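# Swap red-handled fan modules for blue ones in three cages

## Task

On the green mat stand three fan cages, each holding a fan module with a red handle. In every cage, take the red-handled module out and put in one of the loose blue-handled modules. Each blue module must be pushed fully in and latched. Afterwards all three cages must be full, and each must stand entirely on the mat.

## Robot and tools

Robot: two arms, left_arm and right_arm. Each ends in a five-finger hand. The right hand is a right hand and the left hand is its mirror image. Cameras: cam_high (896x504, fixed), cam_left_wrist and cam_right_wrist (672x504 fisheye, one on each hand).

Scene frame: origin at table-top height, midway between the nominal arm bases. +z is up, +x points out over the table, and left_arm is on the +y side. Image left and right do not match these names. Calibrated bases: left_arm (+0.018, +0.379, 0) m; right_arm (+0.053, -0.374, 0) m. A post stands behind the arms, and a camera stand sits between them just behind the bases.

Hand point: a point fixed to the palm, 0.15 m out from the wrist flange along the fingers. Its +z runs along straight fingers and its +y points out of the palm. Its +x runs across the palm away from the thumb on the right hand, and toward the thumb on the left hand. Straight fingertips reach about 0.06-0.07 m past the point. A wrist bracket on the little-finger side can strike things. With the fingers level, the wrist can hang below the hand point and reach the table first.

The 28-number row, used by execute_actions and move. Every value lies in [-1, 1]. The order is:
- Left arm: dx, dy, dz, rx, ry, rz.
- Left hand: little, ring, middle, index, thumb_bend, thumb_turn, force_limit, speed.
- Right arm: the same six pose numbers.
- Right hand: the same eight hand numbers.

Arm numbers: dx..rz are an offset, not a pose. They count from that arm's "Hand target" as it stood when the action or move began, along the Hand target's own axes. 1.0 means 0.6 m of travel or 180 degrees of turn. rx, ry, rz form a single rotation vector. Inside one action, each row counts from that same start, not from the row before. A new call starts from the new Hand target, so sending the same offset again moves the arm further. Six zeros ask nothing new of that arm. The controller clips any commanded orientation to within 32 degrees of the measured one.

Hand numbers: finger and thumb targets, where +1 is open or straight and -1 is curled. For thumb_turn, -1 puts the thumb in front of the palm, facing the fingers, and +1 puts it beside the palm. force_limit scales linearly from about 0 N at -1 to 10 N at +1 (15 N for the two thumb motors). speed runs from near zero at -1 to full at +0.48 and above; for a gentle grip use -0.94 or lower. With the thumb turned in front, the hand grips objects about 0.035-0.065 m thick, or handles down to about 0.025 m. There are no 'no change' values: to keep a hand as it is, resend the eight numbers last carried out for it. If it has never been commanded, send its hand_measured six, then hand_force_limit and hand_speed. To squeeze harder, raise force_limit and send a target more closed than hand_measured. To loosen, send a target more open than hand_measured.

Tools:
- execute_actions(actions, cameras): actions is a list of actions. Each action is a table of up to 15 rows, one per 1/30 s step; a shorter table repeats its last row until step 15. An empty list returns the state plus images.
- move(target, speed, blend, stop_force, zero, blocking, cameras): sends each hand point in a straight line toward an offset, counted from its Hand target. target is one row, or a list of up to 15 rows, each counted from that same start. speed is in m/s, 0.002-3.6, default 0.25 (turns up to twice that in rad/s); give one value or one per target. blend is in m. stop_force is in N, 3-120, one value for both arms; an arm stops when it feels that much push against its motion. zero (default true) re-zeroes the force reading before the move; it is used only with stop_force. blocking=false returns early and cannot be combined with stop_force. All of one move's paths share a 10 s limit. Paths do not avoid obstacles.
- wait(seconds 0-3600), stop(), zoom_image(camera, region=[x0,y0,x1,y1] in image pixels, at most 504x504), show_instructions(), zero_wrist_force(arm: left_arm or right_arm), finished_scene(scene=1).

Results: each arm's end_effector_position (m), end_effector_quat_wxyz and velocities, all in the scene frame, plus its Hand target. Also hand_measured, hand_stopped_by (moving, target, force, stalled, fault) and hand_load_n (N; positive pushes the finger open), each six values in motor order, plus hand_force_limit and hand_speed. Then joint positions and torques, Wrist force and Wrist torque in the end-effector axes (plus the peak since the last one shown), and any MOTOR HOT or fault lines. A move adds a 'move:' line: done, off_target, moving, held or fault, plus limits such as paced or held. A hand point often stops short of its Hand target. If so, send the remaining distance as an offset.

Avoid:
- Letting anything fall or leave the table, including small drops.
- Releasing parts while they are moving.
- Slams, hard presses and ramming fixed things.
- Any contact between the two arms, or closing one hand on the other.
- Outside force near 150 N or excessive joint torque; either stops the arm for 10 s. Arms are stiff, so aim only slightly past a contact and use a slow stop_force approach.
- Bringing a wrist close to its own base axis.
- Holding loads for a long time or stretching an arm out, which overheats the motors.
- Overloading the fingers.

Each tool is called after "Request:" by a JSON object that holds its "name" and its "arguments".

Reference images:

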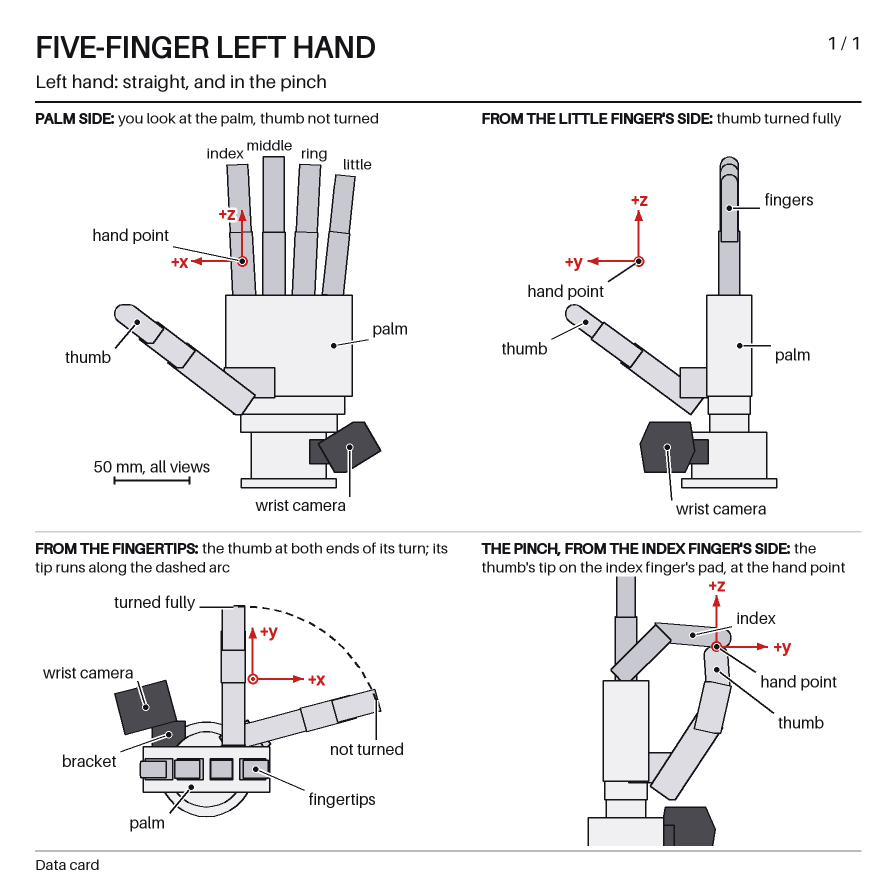

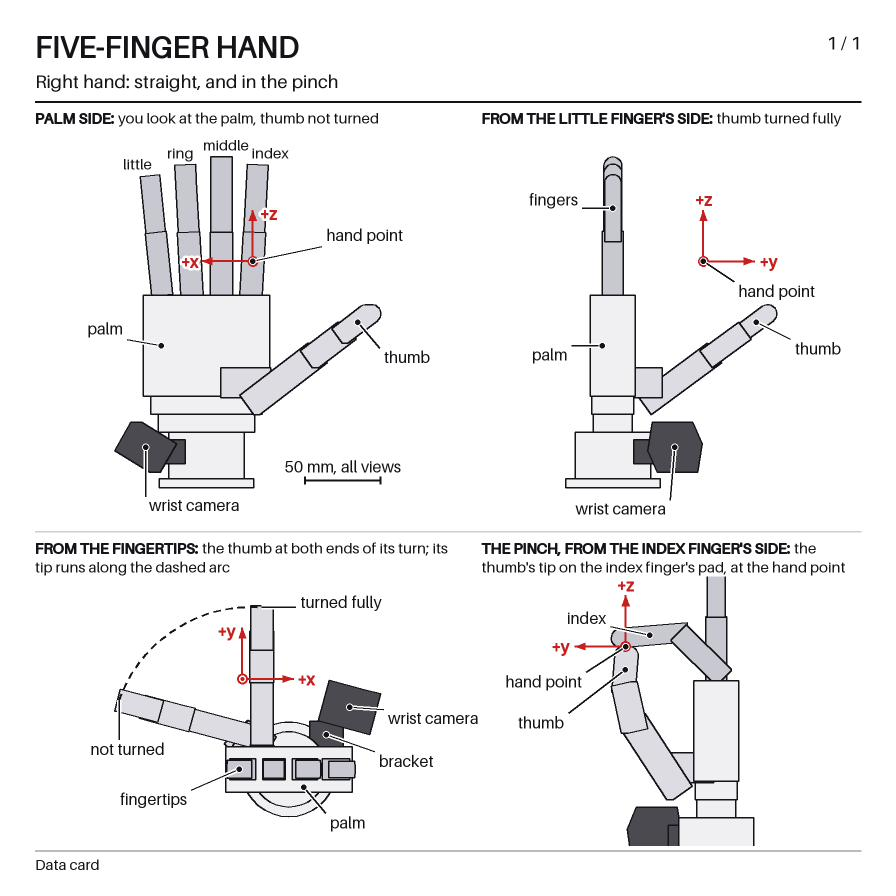

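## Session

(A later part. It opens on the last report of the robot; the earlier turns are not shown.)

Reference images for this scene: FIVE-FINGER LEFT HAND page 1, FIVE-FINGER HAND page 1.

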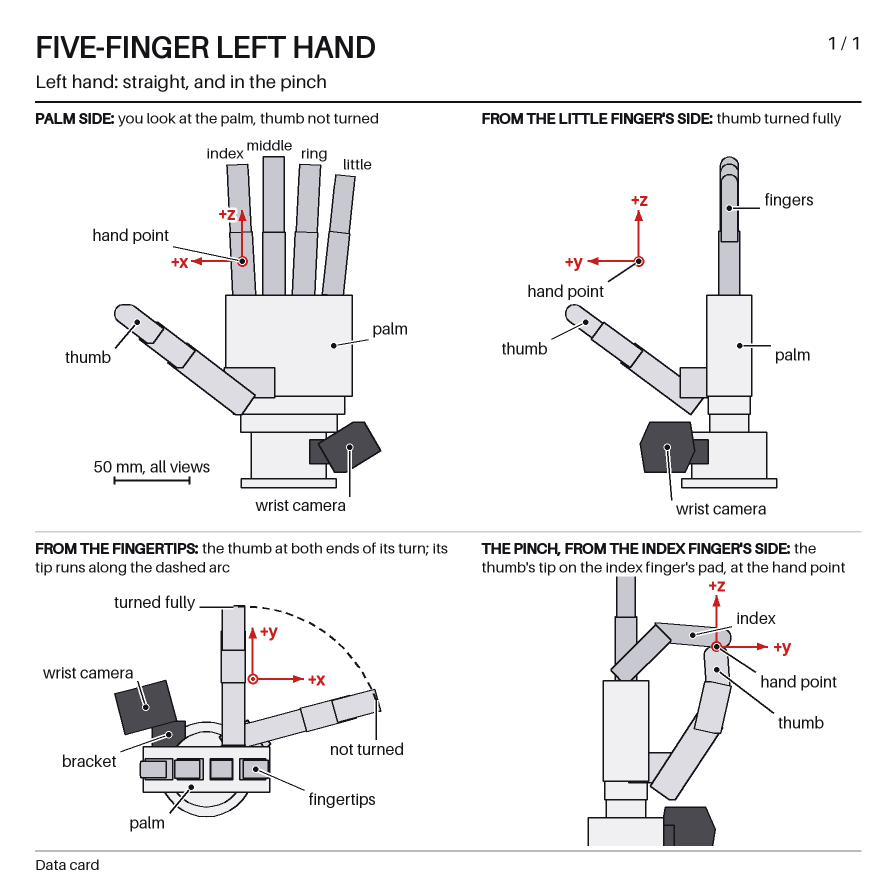

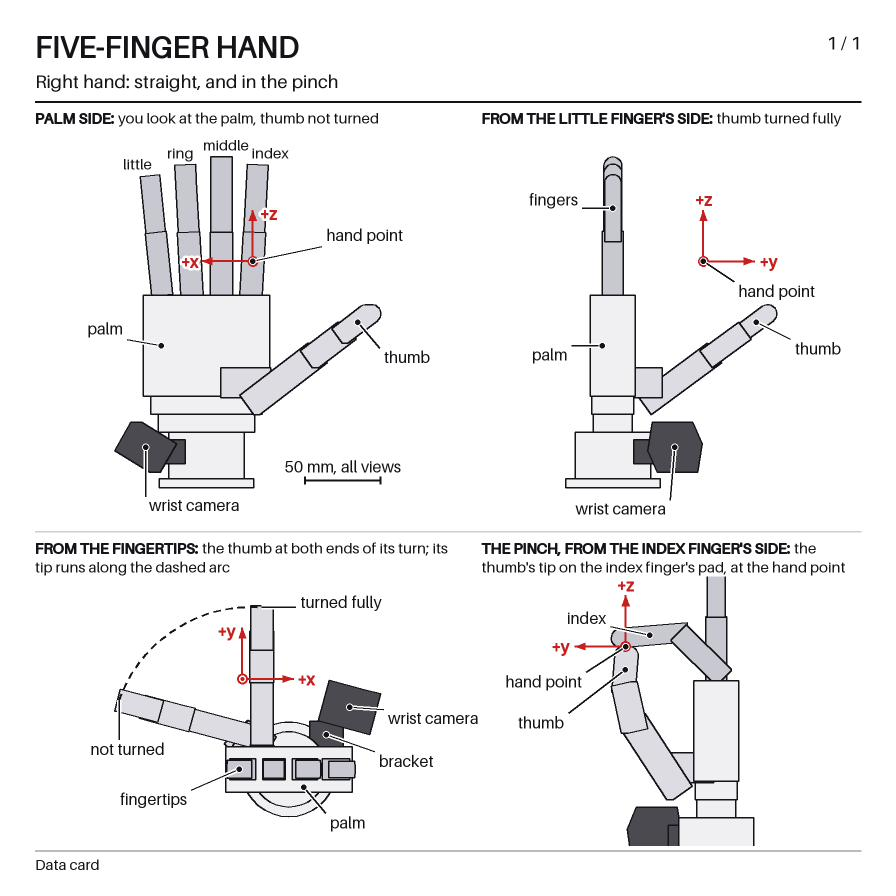

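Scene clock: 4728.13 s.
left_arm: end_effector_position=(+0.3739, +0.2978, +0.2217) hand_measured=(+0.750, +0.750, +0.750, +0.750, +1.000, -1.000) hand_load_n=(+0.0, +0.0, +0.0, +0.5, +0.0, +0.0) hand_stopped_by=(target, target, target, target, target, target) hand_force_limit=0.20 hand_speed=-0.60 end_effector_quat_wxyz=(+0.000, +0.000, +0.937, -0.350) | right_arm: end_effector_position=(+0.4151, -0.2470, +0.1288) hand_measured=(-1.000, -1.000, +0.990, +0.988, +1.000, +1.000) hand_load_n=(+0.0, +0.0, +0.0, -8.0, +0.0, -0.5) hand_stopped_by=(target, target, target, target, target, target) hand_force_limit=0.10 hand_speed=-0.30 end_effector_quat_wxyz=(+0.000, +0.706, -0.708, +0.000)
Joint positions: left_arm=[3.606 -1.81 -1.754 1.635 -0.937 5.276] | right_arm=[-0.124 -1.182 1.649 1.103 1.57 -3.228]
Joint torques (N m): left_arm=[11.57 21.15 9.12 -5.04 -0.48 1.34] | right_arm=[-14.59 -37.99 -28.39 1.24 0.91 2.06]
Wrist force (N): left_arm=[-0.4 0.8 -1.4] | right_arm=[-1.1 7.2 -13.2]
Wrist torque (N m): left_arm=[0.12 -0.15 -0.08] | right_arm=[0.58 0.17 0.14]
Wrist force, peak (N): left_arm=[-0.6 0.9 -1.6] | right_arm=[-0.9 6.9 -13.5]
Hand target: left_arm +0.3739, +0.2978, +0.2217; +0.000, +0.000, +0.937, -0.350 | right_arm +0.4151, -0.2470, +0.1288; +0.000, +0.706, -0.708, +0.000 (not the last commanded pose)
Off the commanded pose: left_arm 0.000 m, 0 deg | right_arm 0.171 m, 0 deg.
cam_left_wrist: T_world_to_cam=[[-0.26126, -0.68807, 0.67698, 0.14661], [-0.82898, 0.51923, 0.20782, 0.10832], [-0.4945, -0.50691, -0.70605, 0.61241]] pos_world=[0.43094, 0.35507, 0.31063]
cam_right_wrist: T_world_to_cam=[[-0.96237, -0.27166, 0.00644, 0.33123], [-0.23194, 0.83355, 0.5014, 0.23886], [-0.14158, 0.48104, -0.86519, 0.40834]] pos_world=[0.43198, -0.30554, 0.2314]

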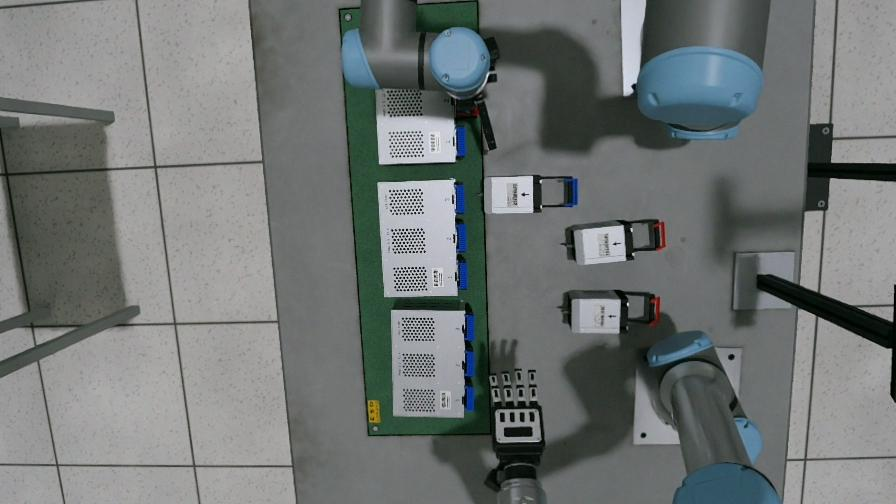

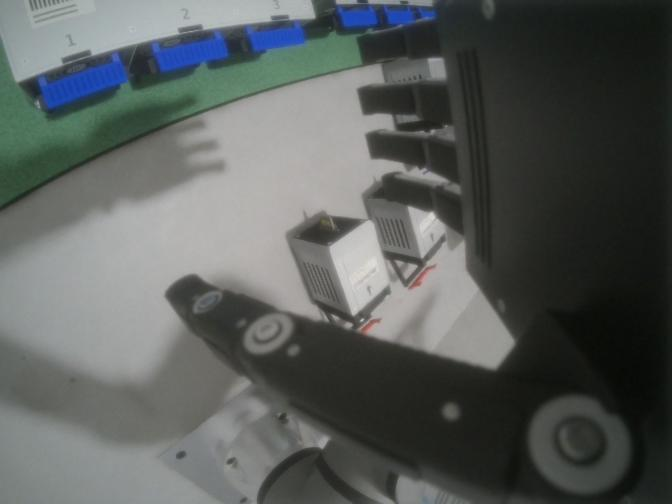

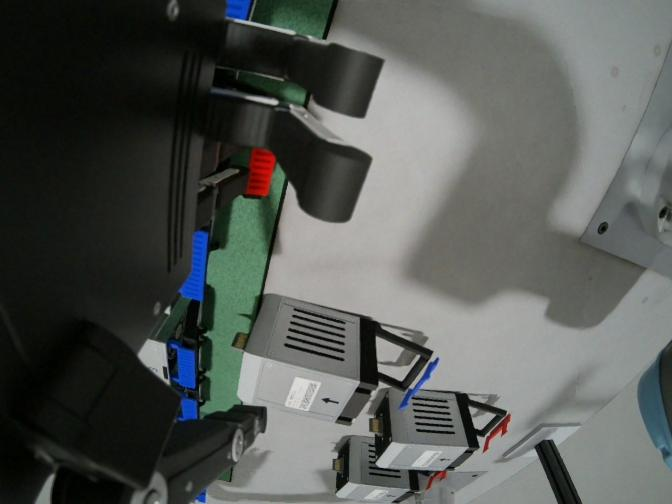

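Request:
{"name": "zoom_image", "arguments": {"camera": "cam_right_wrist", "region": [150, 80, 350, 260]}}

Request:
{"name": "zoom_image", "arguments": {"camera": "cam_high", "region": [420, 60, 540, 180]}}

Scaled by 2.520 from the camera's image (finer frame: 960x720).

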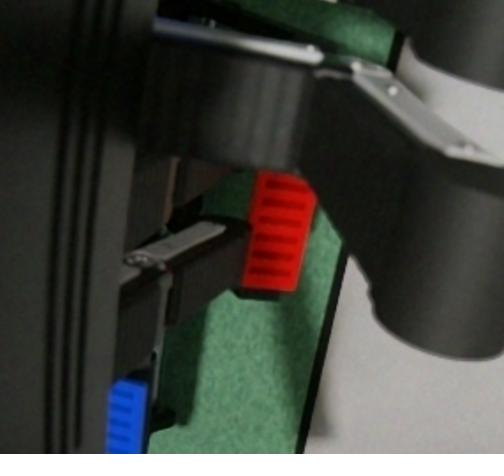

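Scaled by 4.200 from the camera's image (finer frame: 1280x720).

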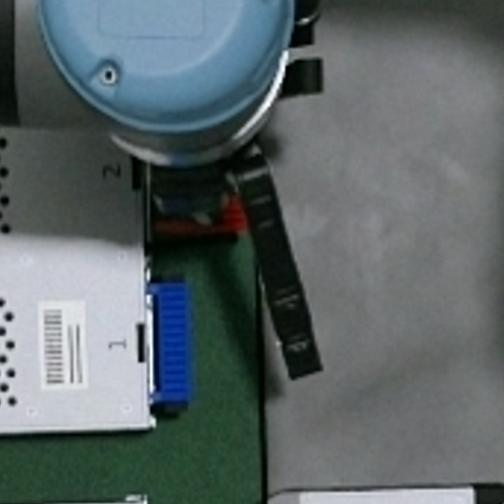

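Request:
{"name": "zoom_image", "arguments": {"camera": "cam_right_wrist", "region": [340, 300, 540, 460]}}

Request:
{"name": "zoom_image", "arguments": {"camera": "cam_high", "region": [530, 160, 680, 340]}}

Scaled by 2.520 from the camera's image (finer frame: 960x720).

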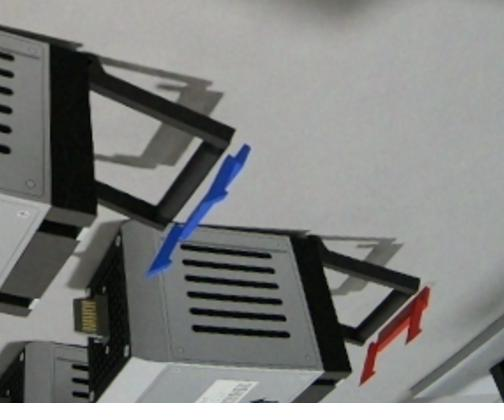

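Scaled by 2.800 from the camera's image (finer frame: 1280x720).

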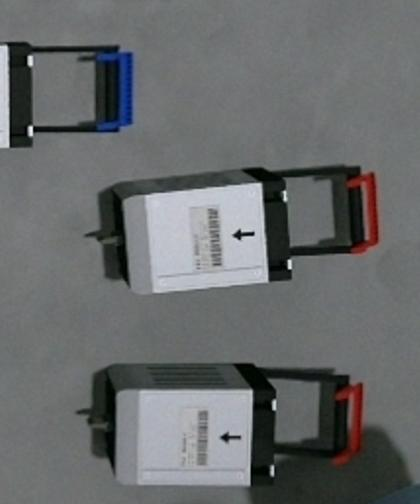

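Request:
{"name": "move", "arguments": {"target": [[0,0,0,0,0,0,0.75,0.75,0.75,0.75,1,-1,0.2,-0.6,0,0.0177,0.0107,0,0,0,-1,-1,0.99,0.99,1,1,0.1,-0.3],[0,0,0,0,0,0,0.75,0.75,0.75,0.75,1,-1,0.2,-0.6,0,0.032,0.0267,0,0,0,-1,-1,0.99,0.99,1,1,0.1,-0.3],[0,0,0,0,0,0,0.75,0.75,0.75,0.75,1,-1,0.2,-0.6,0,0.0408,0.0417,0,0,0,-1,-1,0.99,0.99,1,1,0.1,-0.3]], "speed": 0.05, "blend": [0.004, 0.004, 0], "stop_force": 18, "cameras": ["cam_high", "cam_right_wrist"]}}

Scene clock: 4792.43 s.
left_arm: end_effector_position=(+0.3739, +0.2978, +0.2217) hand_measured=(+0.750, +0.750, +0.750, +0.750, +1.000, -1.000) hand_load_n=(+0.0, +0.0, +0.0, -0.5, +0.0, +0.0) hand_stopped_by=(target, target, target, target, target, target) hand_force_limit=0.20 hand_speed=-0.60 end_effector_quat_wxyz=(+0.000, +0.000, +0.937, -0.350) | right_arm: end_effector_position=(+0.3906, -0.2469, +0.1038) hand_measured=(-1.000, -1.000, +0.990, +0.934, +1.000, +1.000) hand_load_n=(+0.0, -0.5, +0.0, -21.0, +0.0, +0.0) hand_stopped_by=(target, target, target, target, target, target) hand_force_limit=0.10 hand_speed=-0.30 end_effector_quat_wxyz=(+0.000, +0.706, -0.708, +0.000)
Joint positions: left_arm=[3.606 -1.81 -1.754 1.635 -0.937 5.276] | right_arm=[-0.129 -1.205 1.755 1.02 1.57 -3.234]
Joint torques (N m): left_arm=[11.57 21.88 9.29 -5.05 -0.42 1.4] | right_arm=[-17.73 -34.84 -9.4 -7.13 -2.2 -1.44]
Wrist force (N): left_arm=[-0.3 0.7 -1.6] | right_arm=[-1.4 21.4 -19.6]
Wrist torque (N m): left_arm=[0.13 -0.17 -0.07] | right_arm=[0.87 0.22 0.11]
Wrist force, peak (N): left_arm=[-0.5 1.0 -1.5] | right_arm=[-1.5 21.3 -28.9]
Hand target: left_arm +0.3739, +0.2978, +0.2217; +0.000, +0.000, +0.937, -0.350 | right_arm +0.3906, -0.2469, +0.1038; +0.000, +0.706, -0.708, +0.000
Off the commanded pose: left_arm 0.000 m, 0 deg | right_arm 0.000 m, 0 deg.
move: done
cam_right_wrist: T_world_to_cam=[[-0.96237, -0.27166, 0.00644, 0.30784], [-0.23194, 0.83355, 0.5014, 0.24562], [-0.14158, 0.48104, -0.86519, 0.3832]] pos_world=[0.40748, -0.30544, 0.2064]

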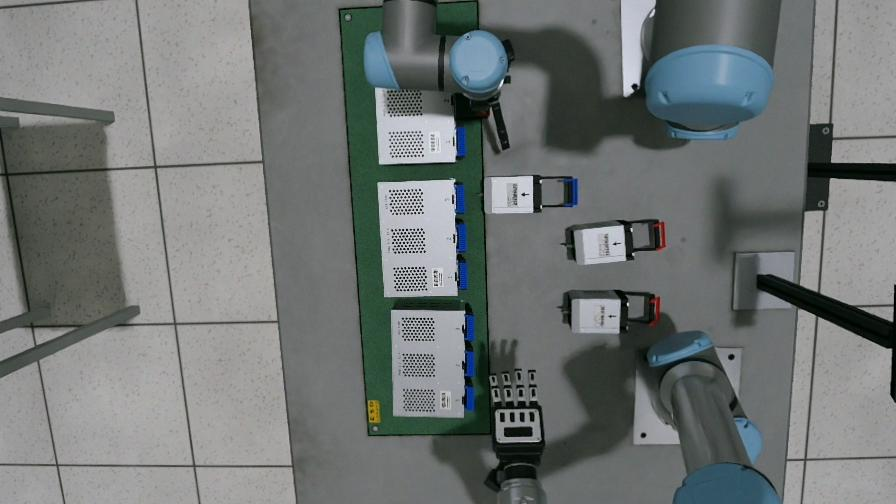

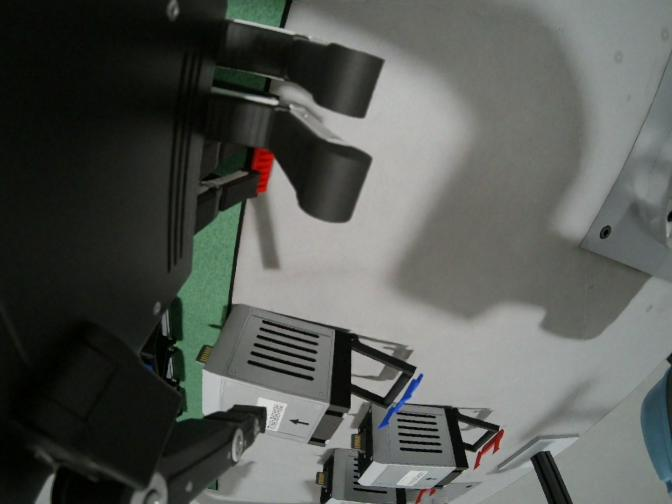

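Request:
{"name": "zoom_image", "arguments": {"camera": "cam_high", "region": [420, 60, 540, 180]}}

Request:
{"name": "zoom_image", "arguments": {"camera": "cam_right_wrist", "region": [150, 80, 350, 260]}}

Scaled by 4.200 from the camera's image (finer frame: 1280x720).

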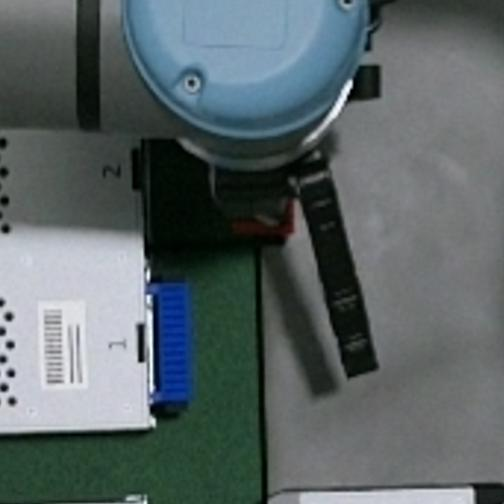

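Scaled by 2.520 from the camera's image (finer frame: 960x720).

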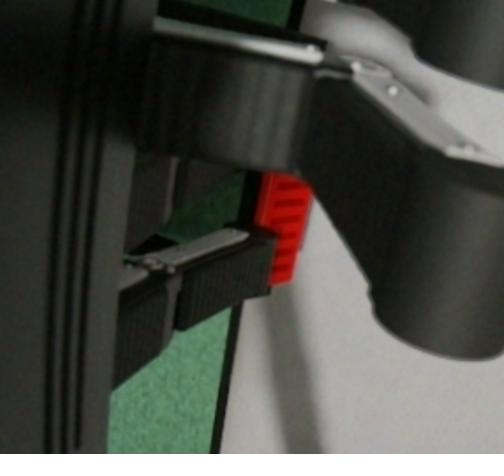

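Request:
{"name": "zoom_image", "arguments": {"camera": "cam_right_wrist", "region": [200, 130, 290, 220]}}

Request:
{"name": "zoom_image", "arguments": {"camera": "cam_high", "region": [445, 85, 525, 165]}}

Scaled by 5.600 from the camera's image (finer frame: 960x720).

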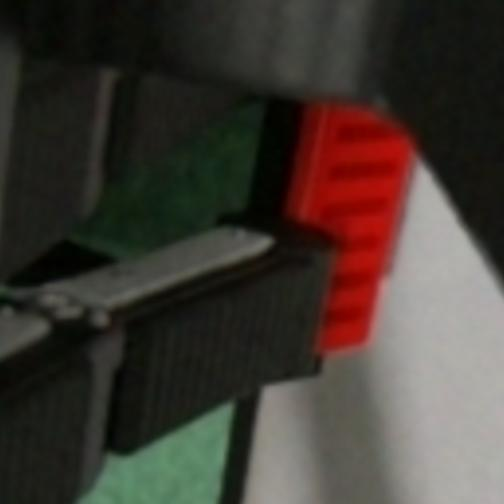

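Scaled by 6.300 from the camera's image (finer frame: 1280x720).

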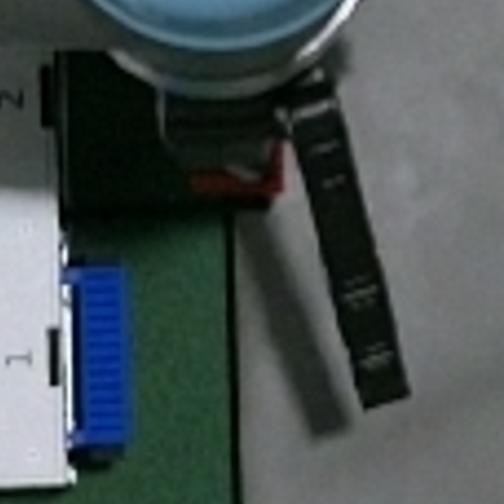

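Request:
{"name": "zoom_image", "arguments": {"camera": "cam_high", "region": [460, 92, 500, 124]}}

Scaled by 12.600 from the camera's image (finer frame: 1280x720).

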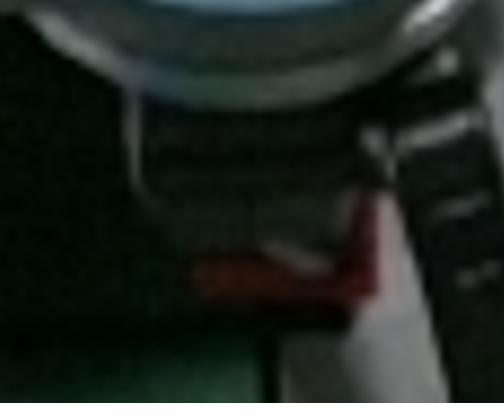

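Request:
{"name": "zoom_image", "arguments": {"camera": "cam_right_wrist", "region": [180, 100, 280, 175]}}

Scaled by 5.040 from the camera's image (finer frame: 960x720).

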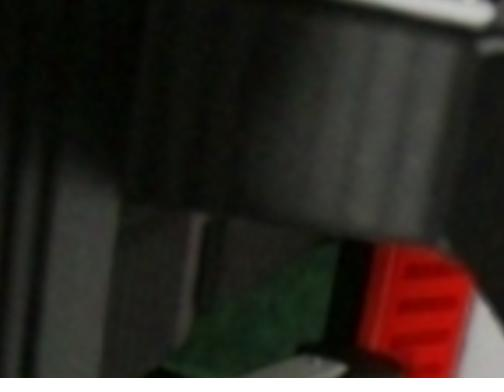

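Request:
{"name": "move", "arguments": {"target": [[0,0,0,0,0,0,0.75,0.75,0.75,0.75,1,-1,0.2,-0.6,0,0,-0.0237,0,0,0,-1,-1,0.99,0.99,1,1,0.1,-0.3],[0,0,0,0,0,0,0.75,0.75,0.75,0.75,1,-1,0.2,-0.6,0.0017,-0.0482,-0.0237,0,0,0,-1,-1,0.99,0.99,1,1,0.1,-0.3]], "speed": 0.12, "blend": [0.003, 0], "cameras": ["cam_high", "cam_right_wrist"]}}

Scene clock: 4968.83 s.
left_arm: end_effector_position=(+0.3739, +0.2978, +0.2217) hand_measured=(+0.750, +0.750, +0.750, +0.750, +1.000, -1.000) hand_load_n=(+0.0, +0.0, +0.0, +0.0, +0.0, +0.0) hand_stopped_by=(target, target, target, target, target, target) hand_force_limit=0.20 hand_speed=-0.60 end_effector_quat_wxyz=(+0.000, +0.000, +0.937, -0.350) | right_arm: end_effector_position=(+0.4194, -0.2480, +0.1180) hand_measured=(-1.000, -1.000, +0.990, +0.938, +1.000, +1.000) hand_load_n=(+0.0, +0.0, +0.0, +0.0, -0.5, +0.0) hand_stopped_by=(target, target, target, target, target, target) hand_force_limit=0.10 hand_speed=-0.30 end_effector_quat_wxyz=(+0.000, +0.706, -0.708, +0.000)
Joint positions: left_arm=[3.606 -1.81 -1.754 1.635 -0.937 5.276] | right_arm=[-0.125 -1.161 1.649 1.082 1.57 -3.23]
Joint torques (N m): left_arm=[11.57 22 9.23 -5.13 -0.33 1.29] | right_arm=[13.78 -25.27 -28.15 4.61 2.28 2.52]
Wrist force (N): left_arm=[-0.5 0.7 -1.6] | right_arm=[-0.9 -1.0 -2.4]
Wrist torque (N m): left_arm=[0.13 -0.13 -0.09] | right_arm=[0.03 0.26 0.01]
Wrist force, peak (N): left_arm=[-0.4 0.9 -1.7] | right_arm=[-1.5 21.5 -19.7]
Hand target: left_arm +0.3739, +0.2978, +0.2217; +0.000, +0.000, +0.937, -0.350 | right_arm +0.4195, -0.2480, +0.1180; +0.000, +0.706, -0.708, +0.000
Off the commanded pose: left_arm 0.000 m, 0 deg | right_arm 0.000 m, 0 deg.
move: done
cam_right_wrist: T_world_to_cam=[[-0.96239, -0.2716, 0.00633, 0.33522], [-0.23194, 0.83352, 0.50145, 0.24608], [-0.14147, 0.48112, -0.86516, 0.40006]] pos_world=[0.43628, -0.30654, 0.2206]

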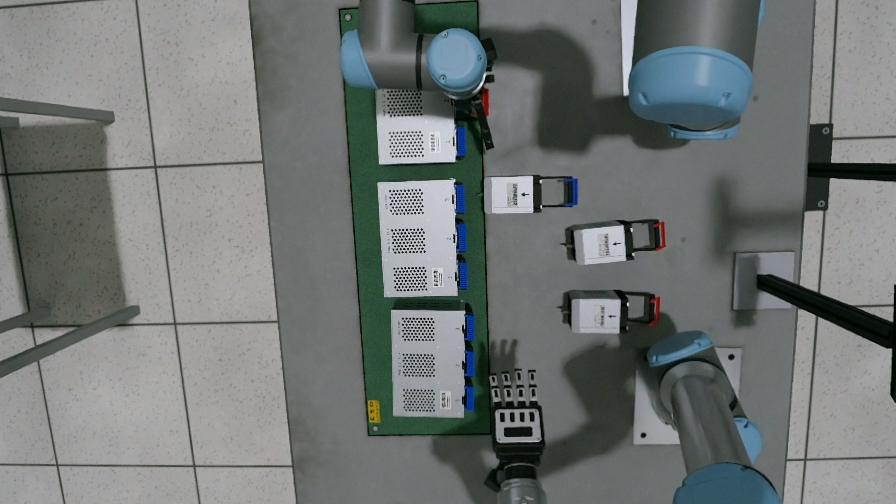

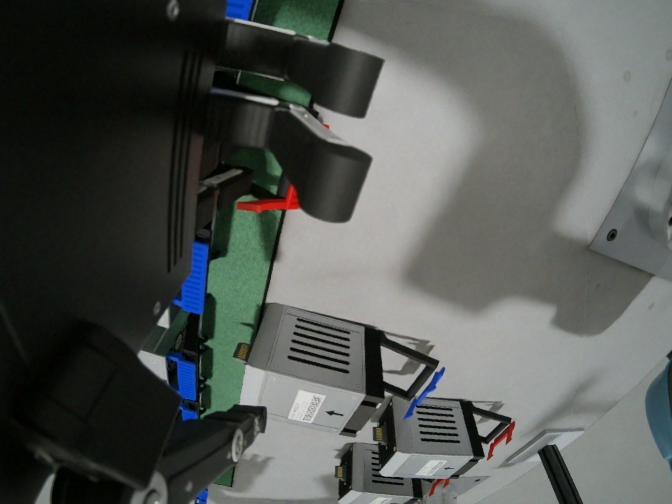

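Request:
{"name": "zoom_image", "arguments": {"camera": "cam_right_wrist", "region": [180, 130, 320, 235]}}

Request:
{"name": "zoom_image", "arguments": {"camera": "cam_high", "region": [455, 75, 505, 165]}}

Scaled by 3.600 from the camera's image (finer frame: 960x720).

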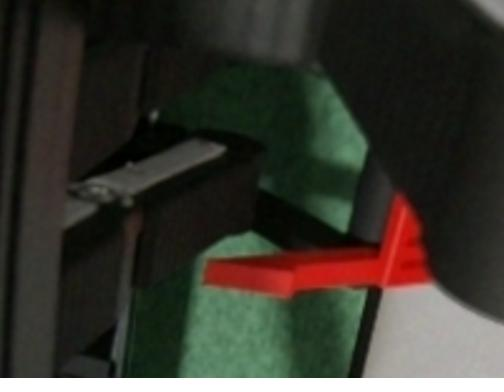

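Scaled by 5.600 from the camera's image (finer frame: 1280x720).

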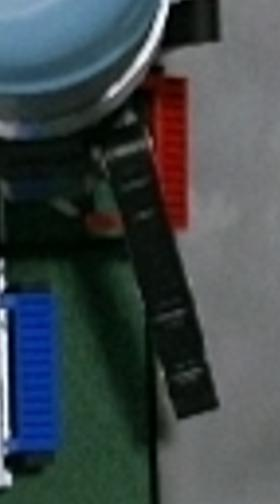

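Request:
{"name": "move", "arguments": {"target": [[0,0,0,0,0,0,0.75,0.75,0.75,0.75,1,-1,0.2,-0.6,-0.005,0,0.01,0,0,0,-1,-1,0.99,0.99,1,1,0.1,-0.3],[0,0,0,0,0,0,0.75,0.75,0.75,0.75,1,-1,0.2,-0.6,-0.005,0,0.055,0,0,0,-1,-1,0.99,0.99,1,1,0.1,-0.3]], "speed": 0.06, "blend": [0.003, 0], "stop_force": 8}}

Scene clock: 4999.63 s.
left_arm: end_effector_position=(+0.3739, +0.2978, +0.2217) hand_measured=(+0.750, +0.750, +0.750, +0.750, +1.000, -1.000) hand_load_n=(+0.0, +0.0, +0.0, -0.5, +0.0, +0.0) hand_stopped_by=(target, target, target, target, target, target) hand_force_limit=0.20 hand_speed=-0.60 end_effector_quat_wxyz=(+0.000, +0.000, +0.937, -0.350) | right_arm: end_effector_position=(+0.4195, -0.2450, +0.0850) hand_measured=(-1.000, -1.000, +0.990, +0.938, +1.000, +1.000) hand_load_n=(+0.0, +0.0, +0.0, +0.0, +0.0, +0.0) hand_stopped_by=(target, target, target, target, target, target) hand_force_limit=0.10 hand_speed=-0.30 end_effector_quat_wxyz=(+0.000, +0.706, -0.708, +0.000)
Joint positions: left_arm=[3.606 -1.81 -1.754 1.635 -0.937 5.276] | right_arm=[-0.118 -1.12 1.685 1.006 1.57 -3.223]
Joint torques (N m): left_arm=[11.5 21.78 8.62 -5.03 -0.31 1.31] | right_arm=[13.2 -25.86 -4.12 0.62 0.41 2.5]
Wrist force (N): left_arm=[-0.5 0.5 -1.4] | right_arm=[-0.8 -0.9 -2.5]
Wrist torque (N m): left_arm=[0.08 -0.13 -0.08] | right_arm=[0.06 0.25 0.02]
Wrist force, peak (N): left_arm=[-0.6 0.7 -1.7] | right_arm=[-0.8 -0.8 -2.7]
Hand target: left_arm +0.3739, +0.2978, +0.2217; +0.000, +0.000, +0.937, -0.350 | right_arm +0.4195, -0.2450, +0.0850; +0.000, +0.706, -0.708, +0.000
Off the commanded pose: left_arm 0.000 m, 0 deg | right_arm 0.000 m, 0 deg.
move: done

Request:
{"name": "move", "arguments": {"target": [[0,0,0,0,0,0,0.75,0.75,0.75,0.75,1,-1,0.2,-0.6,0,0.0492,0,0,0,0,-1,-1,0.99,0.99,1,1,0.1,-0.3],[0,0,0,0,0,0,0.75,0.75,0.75,0.75,1,-1,0.2,-0.6,0,0.1925,0.0017,0,0,0,-1,-1,0.99,0.99,1,1,0.1,-0.3],[0,0,0,0,0,0,0.75,0.75,0.75,0.75,1,-1,0.2,-0.6,0,0.2158,0.0025,0,0,0,-1,-1,0.99,0.99,1,1,0.1,-0.3],[0,0,0,0,0,0,0.75,0.75,0.75,0.75,1,-1,0.2,-0.6,0,0.2825,0.0033,0,0,0,-1,-1,0.99,0.99,1,1,0.1,-0.3]], "speed": [0.04, 0.08, 0.04, 0.08], "blend": [0.002, 0.003, 0.003, 0], "stop_force": 50, "cameras": ["cam_high"]}}

Scene clock: 5037.97 s.
left_arm: end_effector_position=(+0.3739, +0.2978, +0.2217) hand_measured=(+0.750, +0.750, +0.750, +0.750, +1.000, -1.000) hand_load_n=(+0.0, +0.0, +0.0, +0.0, +0.0, +0.0) hand_stopped_by=(target, target, target, target, target, target) hand_force_limit=0.20 hand_speed=-0.60 end_effector_quat_wxyz=(+0.000, +0.000, +0.937, -0.350) | right_arm: end_effector_position=(+0.2500, -0.2445, +0.0830) hand_measured=(-1.000, -1.000, +0.990, +0.938, +1.000, +1.000) hand_load_n=(+0.0, +0.0, +0.0, +0.0, +0.0, +0.0) hand_stopped_by=(target, target, target, target, target, target) hand_force_limit=0.10 hand_speed=-0.30 end_effector_quat_wxyz=(+0.000, +0.706, -0.708, +0.000)
Joint positions: left_arm=[3.606 -1.81 -1.754 1.635 -0.937 5.276] | right_arm=[-0.174 -1.476 2.175 0.872 1.57 -3.279]
Joint torques (N m): left_arm=[11.38 21.64 8.66 -5.06 -0.32 1.26] | right_arm=[-15.44 -25.39 -1.28 0.91 -2.36 -2.08]
Wrist force (N): left_arm=[-0.4 0.7 -1.5] | right_arm=[-0.7 -2.6 -4.4]
Wrist torque (N m): left_arm=[0.11 -0.15 -0.08] | right_arm=[0.16 0.27 0.17]
Wrist force, peak (N): left_arm=[-0.5 0.6 -1.8] | right_arm=[-0.1 -6.7 -2.2]
Hand target: left_arm +0.3739, +0.2978, +0.2217; +0.000, +0.000, +0.937, -0.350 | right_arm +0.2500, -0.2445, +0.0830; +0.000, +0.706, -0.708, +0.000
Off the commanded pose: left_arm 0.000 m, 0 deg | right_arm 0.000 m, 0 deg.
move: done

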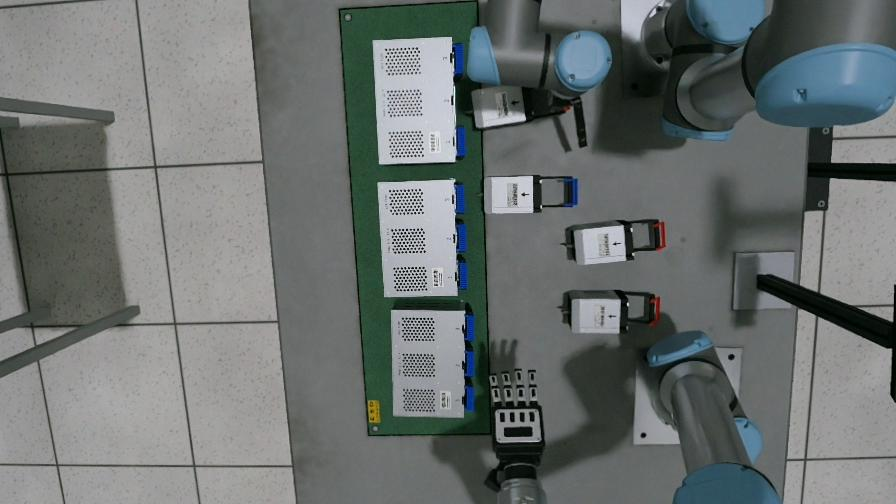

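Request:
{"name": "zoom_image", "arguments": {"camera": "cam_high", "region": [420, 40, 620, 180]}}

Scaled by 2.520 from the camera's image (finer frame: 1280x720).

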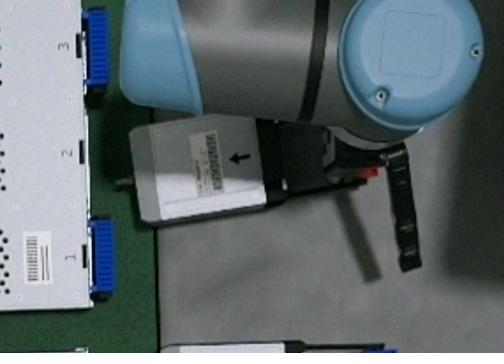

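Request:
{"name": "zoom_image", "arguments": {"camera": "cam_high", "region": [475, 165, 585, 225]}}

Scaled by 4.582 from the camera's image (finer frame: 1280x720).

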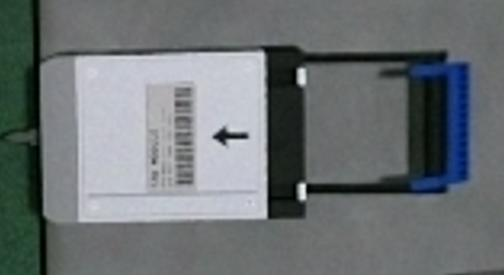

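Request:
{"name": "move", "arguments": {"target": [[0,0,0,0,0,0,0.75,0.75,0.75,0.75,1,-1,0.2,-0.6,0,-0.01,0,0,0,0,-1,-1,0.99,0.99,1,1,0.1,-0.3],[0,0,0,0,0,0,0.75,0.75,0.75,0.75,1,-1,0.2,-0.6,0,-0.01,-0.07,0,0,0,-1,-1,0.99,0.99,1,1,0.1,-0.3],[0,0,0,0,0,0,0.75,0.75,0.75,0.75,1,-1,0.2,-0.6,-0.1325,-0.01,-0.07,0,0,0,-1,-1,0.99,0.99,1,1,0.1,-0.3],[0,0,0,0,0,0,0.75,0.75,0.75,0.75,1,-1,0.2,-0.6,-0.1325,-0.1567,-0.07,0,0,0,-1,-1,0.99,0.99,1,1,0.1,-0.3],[0,0,0,0,0,0,0.75,0.75,0.75,0.75,1,-1,0.2,-0.6,-0.1325,-0.1567,-0.0117,0,0,0,-1,-1,0.99,0.99,1,1,0.1,-0.3],[0,0,0,0,0,0,0.75,0.75,0.75,0.75,1,-1,0.2,-0.6,-0.0958,-0.1567,-0.0117,0,0,0,-1,-1,0.99,0.99,1,1,0.1,-0.3],[0,0,0,0,0,0,0.75,0.75,0.75,0.75,1,-1,0.2,-0.6,0.1508,-0.1567,-0.0117,0,0,0,-1,-1,0.99,0.99,1,1,0.1,-0.3],[0,0,0,0,0,0,0.75,0.75,0.75,0.75,1,-1,0.2,-0.6,0.1425,-0.1567,-0.0117,0,0,0,-1,-1,0.99,0.99,1,1,0.1,-0.3],[0,0,0,0,0,0,0.75,0.75,0.75,0.75,1,-1,0.2,-0.6,0.1425,-0.1567,-0.1617,0,0,0,-1,-1,0.99,0.99,1,1,0.1,-0.3]], "speed": [0.1, 0.2, 0.3, 0.3, 0.15, 0.06, 0.13, 0.1, 0.3], "blend": [0.002, 0.008, 0.02, 0.008, 0.003, 0.001, 0.001, 0.001, 0], "cameras": ["cam_high"]}}

Scene clock: 5116.90 s.
left_arm: end_effector_position=(+0.3739, +0.2978, +0.2217) hand_measured=(+0.750, +0.750, +0.750, +0.750, +1.000, -1.000) hand_load_n=(+0.0, +0.0, +0.0, +0.0, +0.0, +0.0) hand_stopped_by=(target, target, target, target, target, target) hand_force_limit=0.20 hand_speed=-0.60 end_effector_quat_wxyz=(+0.000, +0.000, +0.937, -0.350) | right_arm: end_effector_position=(+0.3438, -0.3303, +0.1799) hand_measured=(-1.000, -1.000, +0.990, +0.938, +1.000, +1.000) hand_load_n=(+0.0, +0.0, +0.0, +0.0, +0.0, +0.0) hand_stopped_by=(target, target, target, target, target, target) hand_force_limit=0.10 hand_speed=-0.30 end_effector_quat_wxyz=(+0.000, +0.706, -0.708, +0.000) end_effector_velocity=(+0.000, +0.000, +0.002) end_effector_angular_velocity=(+0.001, +0.001, +0.001)
Joint positions: left_arm=[3.606 -1.81 -1.754 1.635 -0.937 5.276] | right_arm=[-0.388 -1.422 1.822 1.171 1.57 -3.492]
Joint velocities: left_arm=[within noise] | right_arm=[0 -0.002 -0.002 0.005 -0.001 -0.001]
Joint torques (N m): left_arm=[11 22.26 8.62 -5.02 -0.35 1.3] | right_arm=[-15.61 -31.43 -27.5 4.6 2.14 -2.13]
Wrist force (N): left_arm=[-0.4 0.5 -1.4] | right_arm=[-0.4 -1.1 -2.1]
Wrist torque (N m): left_arm=[0.09 -0.14 -0.08] | right_arm=[-0.01 0.15 0.17]
Wrist force, peak (N): left_arm=[-0.5 0.6 -1.8] | right_arm=[-3.4 14.8 -2.5]
Hand target: left_arm +0.3739, +0.2978, +0.2217; +0.000, +0.000, +0.937, -0.350 | right_arm +0.3438, -0.3303, +0.1800; +0.000, +0.706, -0.708, +0.000
Off the commanded pose: left_arm 0.000 m, 0 deg | right_arm 0.000 m, 0 deg.
move: done

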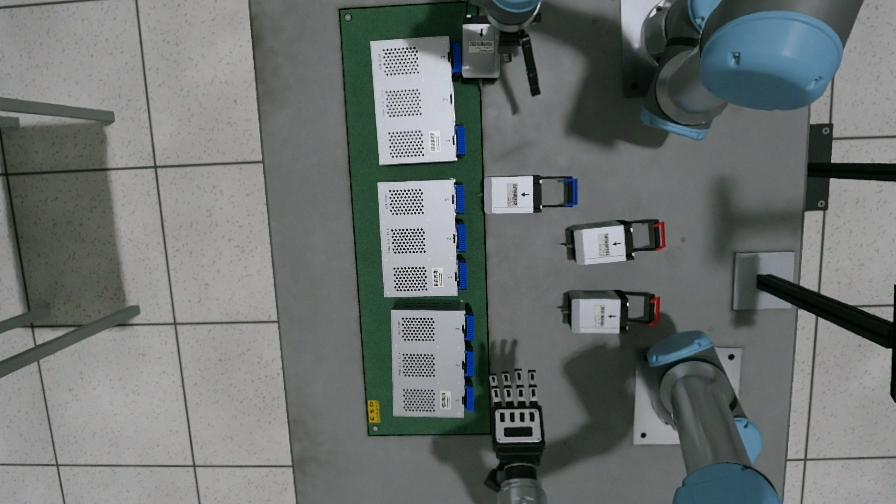

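Request:
{"name": "zoom_image", "arguments": {"camera": "cam_high", "region": [440, 0, 560, 110]}}

Scaled by 4.200 from the camera's image (finer frame: 1280x720).

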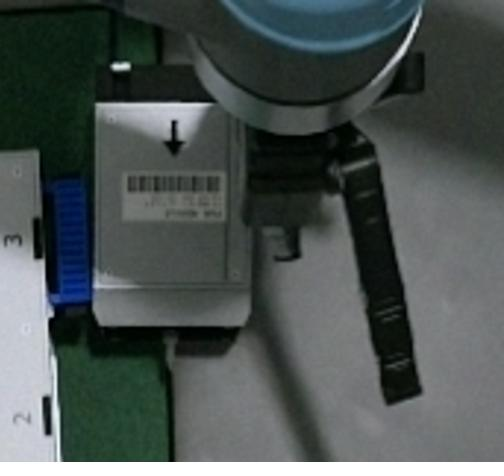

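Request:
{"name": "move", "arguments": {"target": [[0,0,0,0,0,0,0.75,0.75,0.75,0.75,1,-1,0.2,-0.6,-0.2505,-0.1803,-0.0333,0.2286,0.2286,0.4612,-1,-1,0.91,1,1,-1,0.2,0.2],[0,0,0,0,0,0,0.75,0.75,0.75,0.75,1,-1,0.2,-0.6,-0.2505,-0.1803,0.23,0.2286,0.2286,0.4612,-1,-1,0.91,1,1,-1,0.2,0.2],[0,0,0,0,0,0,0.75,0.75,0.75,0.75,1,-1,0.2,-0.6,-0.2205,-0.1803,0.23,0.2286,0.2286,0.4612,-1,-1,0.91,1,1,-1,0.2,0.2],[0,0,0,0,0,0,0.75,0.75,0.75,0.75,1,-1,0.2,-0.6,-0.1972,-0.1803,0.23,0.2286,0.2286,0.4612,-1,-1,0.91,1,1,-1,0.2,0.2],[0,0,0,0,0,0,0.75,0.75,0.75,0.75,1,-1,0.2,-0.6,-0.1138,-0.1803,0.23,0.2286,0.2286,0.4612,-1,-1,0.91,1,1,-1,0.2,0.2],[0,0,0,0,0,0,0.75,0.75,0.75,0.75,1,-1,0.2,-0.6,-0.1238,-0.1803,0.23,0.2286,0.2286,0.4612,-1,-1,0.91,1,1,-1,0.2,0.2],[0,0,0,0,0,0,0.75,0.75,0.75,0.75,1,-1,0.2,-0.6,-0.1238,-0.1803,-0.0333,0.2286,0.2286,0.4612,-1,-1,0.91,1,1,-1,0.2,0.2],[0,0,0,0,0,0,0.75,0.75,0.75,0.75,1,-1,0.2,-0.6,-0.4215,-0.0695,0.0167,0.2286,0.2286,0.4612,-1,-1,0.91,1,1,-1,0.2,0.2]], "speed": [0.7, 0.3, 0.12, 0.06, 0.12, 0.1, 0.4, 0.4], "blend": [0.01, 0.004, 0.002, 0.002, 0.001, 0.002, 0.02, 0], "cameras": ["all"]}}

Scene clock: 5198.13 s.
left_arm: end_effector_position=(+0.3739, +0.2978, +0.2217) hand_measured=(+0.750, +0.750, +0.750, +0.750, +1.000, -1.000) hand_load_n=(+0.0, +0.0, +0.0, +0.0, +0.0, +0.0) hand_stopped_by=(target, target, target, target, target, target) hand_force_limit=0.20 hand_speed=-0.60 end_effector_quat_wxyz=(+0.000, +0.000, +0.937, -0.350) | right_arm: end_effector_position=(+0.3862, -0.0777, +0.1701) hand_measured=(-1.000, -1.000, +0.910, +1.000, +1.000, -1.000) hand_load_n=(+0.0, +0.0, +0.0, +0.0, +0.0, +0.0) hand_stopped_by=(target, target, target, target, target, target) hand_force_limit=0.20 hand_speed=0.20 end_effector_quat_wxyz=(+0.000, +0.001, +0.896, -0.444)
Joint positions: left_arm=[3.606 -1.81 -1.754 1.635 -0.937 5.276] | right_arm=[0.709 -0.896 1.405 1.79 2.195 -0.58]
Joint torques (N m): left_arm=[11.23 23.04 9.21 -4.97 -0.25 1.27] | right_arm=[12.97 -35.35 -27.49 4.88 -1.41 2.58]
Wrist force (N): left_arm=[-0.5 0.8 -1.4] | right_arm=[-0.5 -0.4 -2.2]
Wrist torque (N m): left_arm=[0.12 -0.14 -0.09] | right_arm=[0.03 0.11 -0.06]
Wrist force, peak (N): left_arm=[-0.5 0.8 -1.7] | right_arm=[-0.4 1.0 -7.4]
Hand target: left_arm +0.3739, +0.2978, +0.2217; +0.000, +0.000, +0.937, -0.350 | right_arm +0.3861, -0.0775, +0.1701; +0.000, +0.001, +0.896, -0.444
Off the commanded pose: left_arm 0.000 m, 0 deg | right_arm 0.000 m, 0 deg.
move: done
cam_left_wrist: T_world_to_cam=[[-0.26126, -0.68807, 0.67698, 0.14661], [-0.82898, 0.51923, 0.20782, 0.10832], [-0.4945, -0.50691, -0.70605, 0.61241]] pos_world=[0.43094, 0.35507, 0.31063]
cam_right_wrist: T_world_to_cam=[[-0.27223, 0.58894, -0.76095, 0.28002], [0.83452, 0.53819, 0.11798, -0.29923], [0.47902, -0.60291, -0.63799, -0.004]] pos_world=[0.32786, -0.00629, 0.24583]

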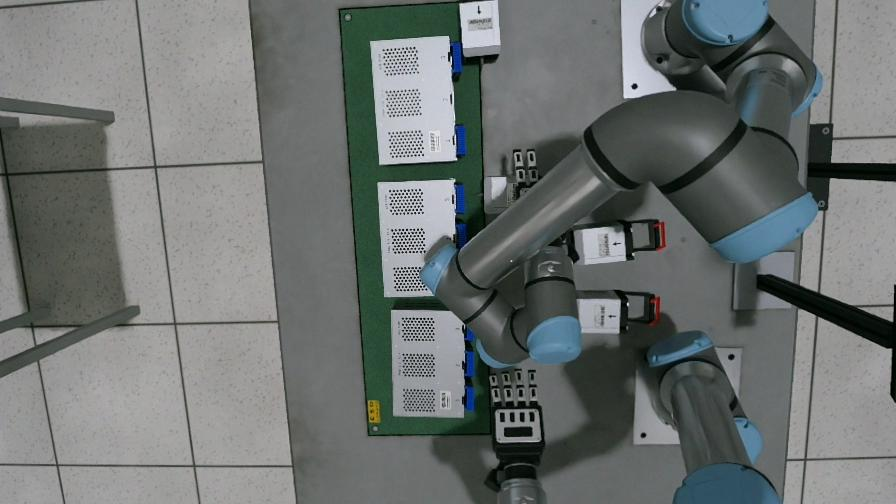

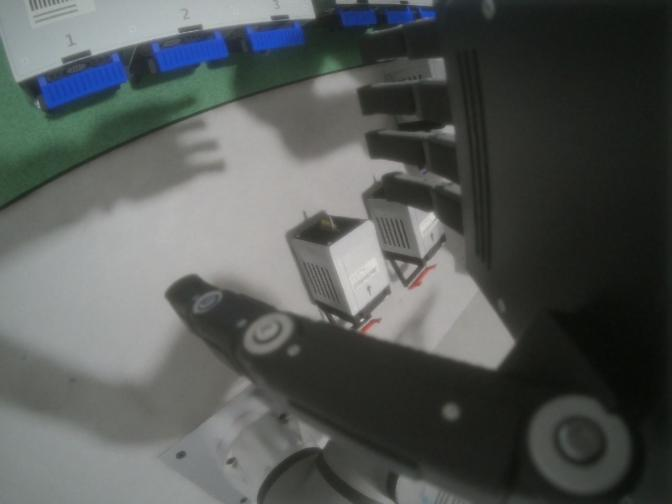

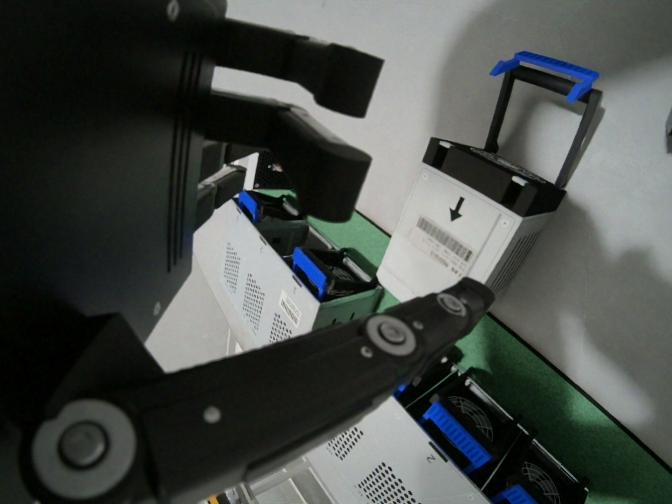

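Request:
{"name": "move", "arguments": {"target": [[0,0,0,0,0,0,0.75,0.75,0.75,0.75,1,-1,0.2,-0.6,-0.0023,0.1202,0.0901,0,0,0,0.6,0.6,0.6,0.6,1,-1,0.2,0.2],[0,0,0,0,0,0,0.75,0.75,0.75,0.75,1,-1,0.2,-0.6,-0.0023,0.1440,0.1082,0,0,0,0.6,0.6,0.6,0.6,1,-1,0.2,0.2]], "speed": [0.13, 0.03], "blend": [0.001, 0], "stop_force": 8, "cameras": ["cam_right_wrist"]}}

Scene clock: 5217.93 s.
left_arm: end_effector_position=(+0.3739, +0.2978, +0.2217) hand_measured=(+0.750, +0.750, +0.750, +0.750, +1.000, -1.000) hand_load_n=(-0.5, +0.0, +0.0, +0.0, +0.0, +0.0) hand_stopped_by=(target, target, target, target, target, target) hand_force_limit=0.20 hand_speed=-0.60 end_effector_quat_wxyz=(+0.000, +0.000, +0.937, -0.350) | right_arm: end_effector_position=(+0.3876, -0.0768, +0.0621) hand_measured=(+0.600, +0.600, +0.600, +0.600, +1.000, -1.000) hand_load_n=(+0.0, +0.0, +0.0, +0.0, +0.0, +0.0) hand_stopped_by=(target, target, target, target, target, target) hand_force_limit=0.20 hand_speed=0.20 end_effector_quat_wxyz=(+0.000, +0.001, +0.896, -0.444)
Joint positions: left_arm=[3.606 -1.81 -1.754 1.635 -0.937 5.276] | right_arm=[0.708 -0.746 1.456 1.588 2.195 -0.581]
Joint torques (N m): left_arm=[10.53 22.99 8.94 -4.98 -0.23 1.35] | right_arm=[-15.57 -36.24 -2.18 0.95 2.68 -2.14]
Wrist force (N): left_arm=[-0.4 0.7 -1.3] | right_arm=[-0.5 -0.3 -2.3]
Wrist torque (N m): left_arm=[0.11 -0.14 -0.08] | right_arm=[0.05 0.12 0.04]
Wrist force, peak (N): left_arm=[-0.6 0.8 -1.6] | right_arm=[-0.7 -1.2 -2.5]
Hand target: left_arm +0.3739, +0.2978, +0.2217; +0.000, +0.000, +0.937, -0.350 | right_arm +0.3876, -0.0768, +0.0621; +0.000, +0.001, +0.896, -0.444
Off the commanded pose: left_arm 0.000 m, 0 deg | right_arm 0.000 m, 0 deg.
move: done
cam_right_wrist: T_world_to_cam=[[-0.27226, 0.58886, -0.761, 0.19769], [0.83453, 0.53821, 0.11789, -0.28806], [0.47899, -0.60298, -0.63796, -0.07316]] pos_world=[0.32926, -0.00549, 0.13773]

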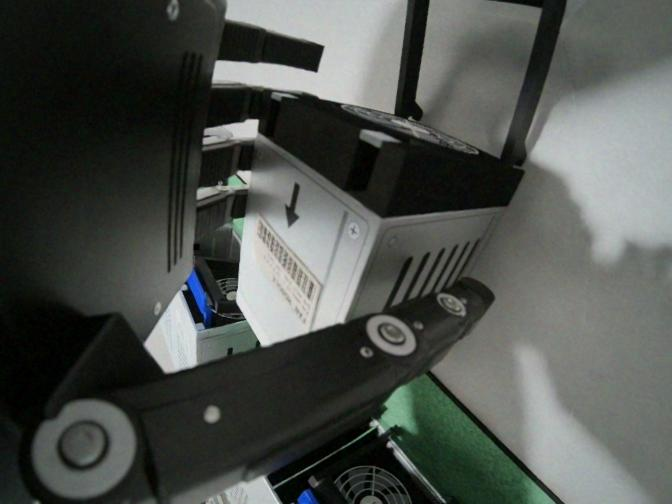

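Request:
{"name": "zoom_image", "arguments": {"camera": "cam_right_wrist", "region": [180, 60, 540, 330]}}

Scaled by 1.400 from the camera's image (finer frame: 960x720).

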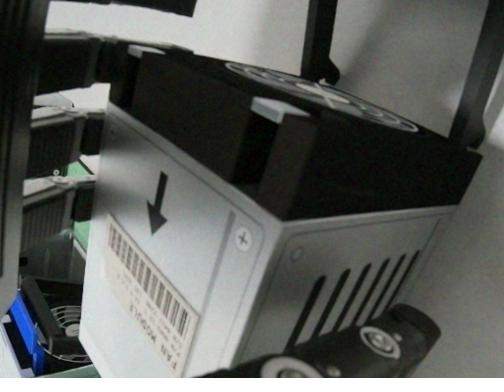

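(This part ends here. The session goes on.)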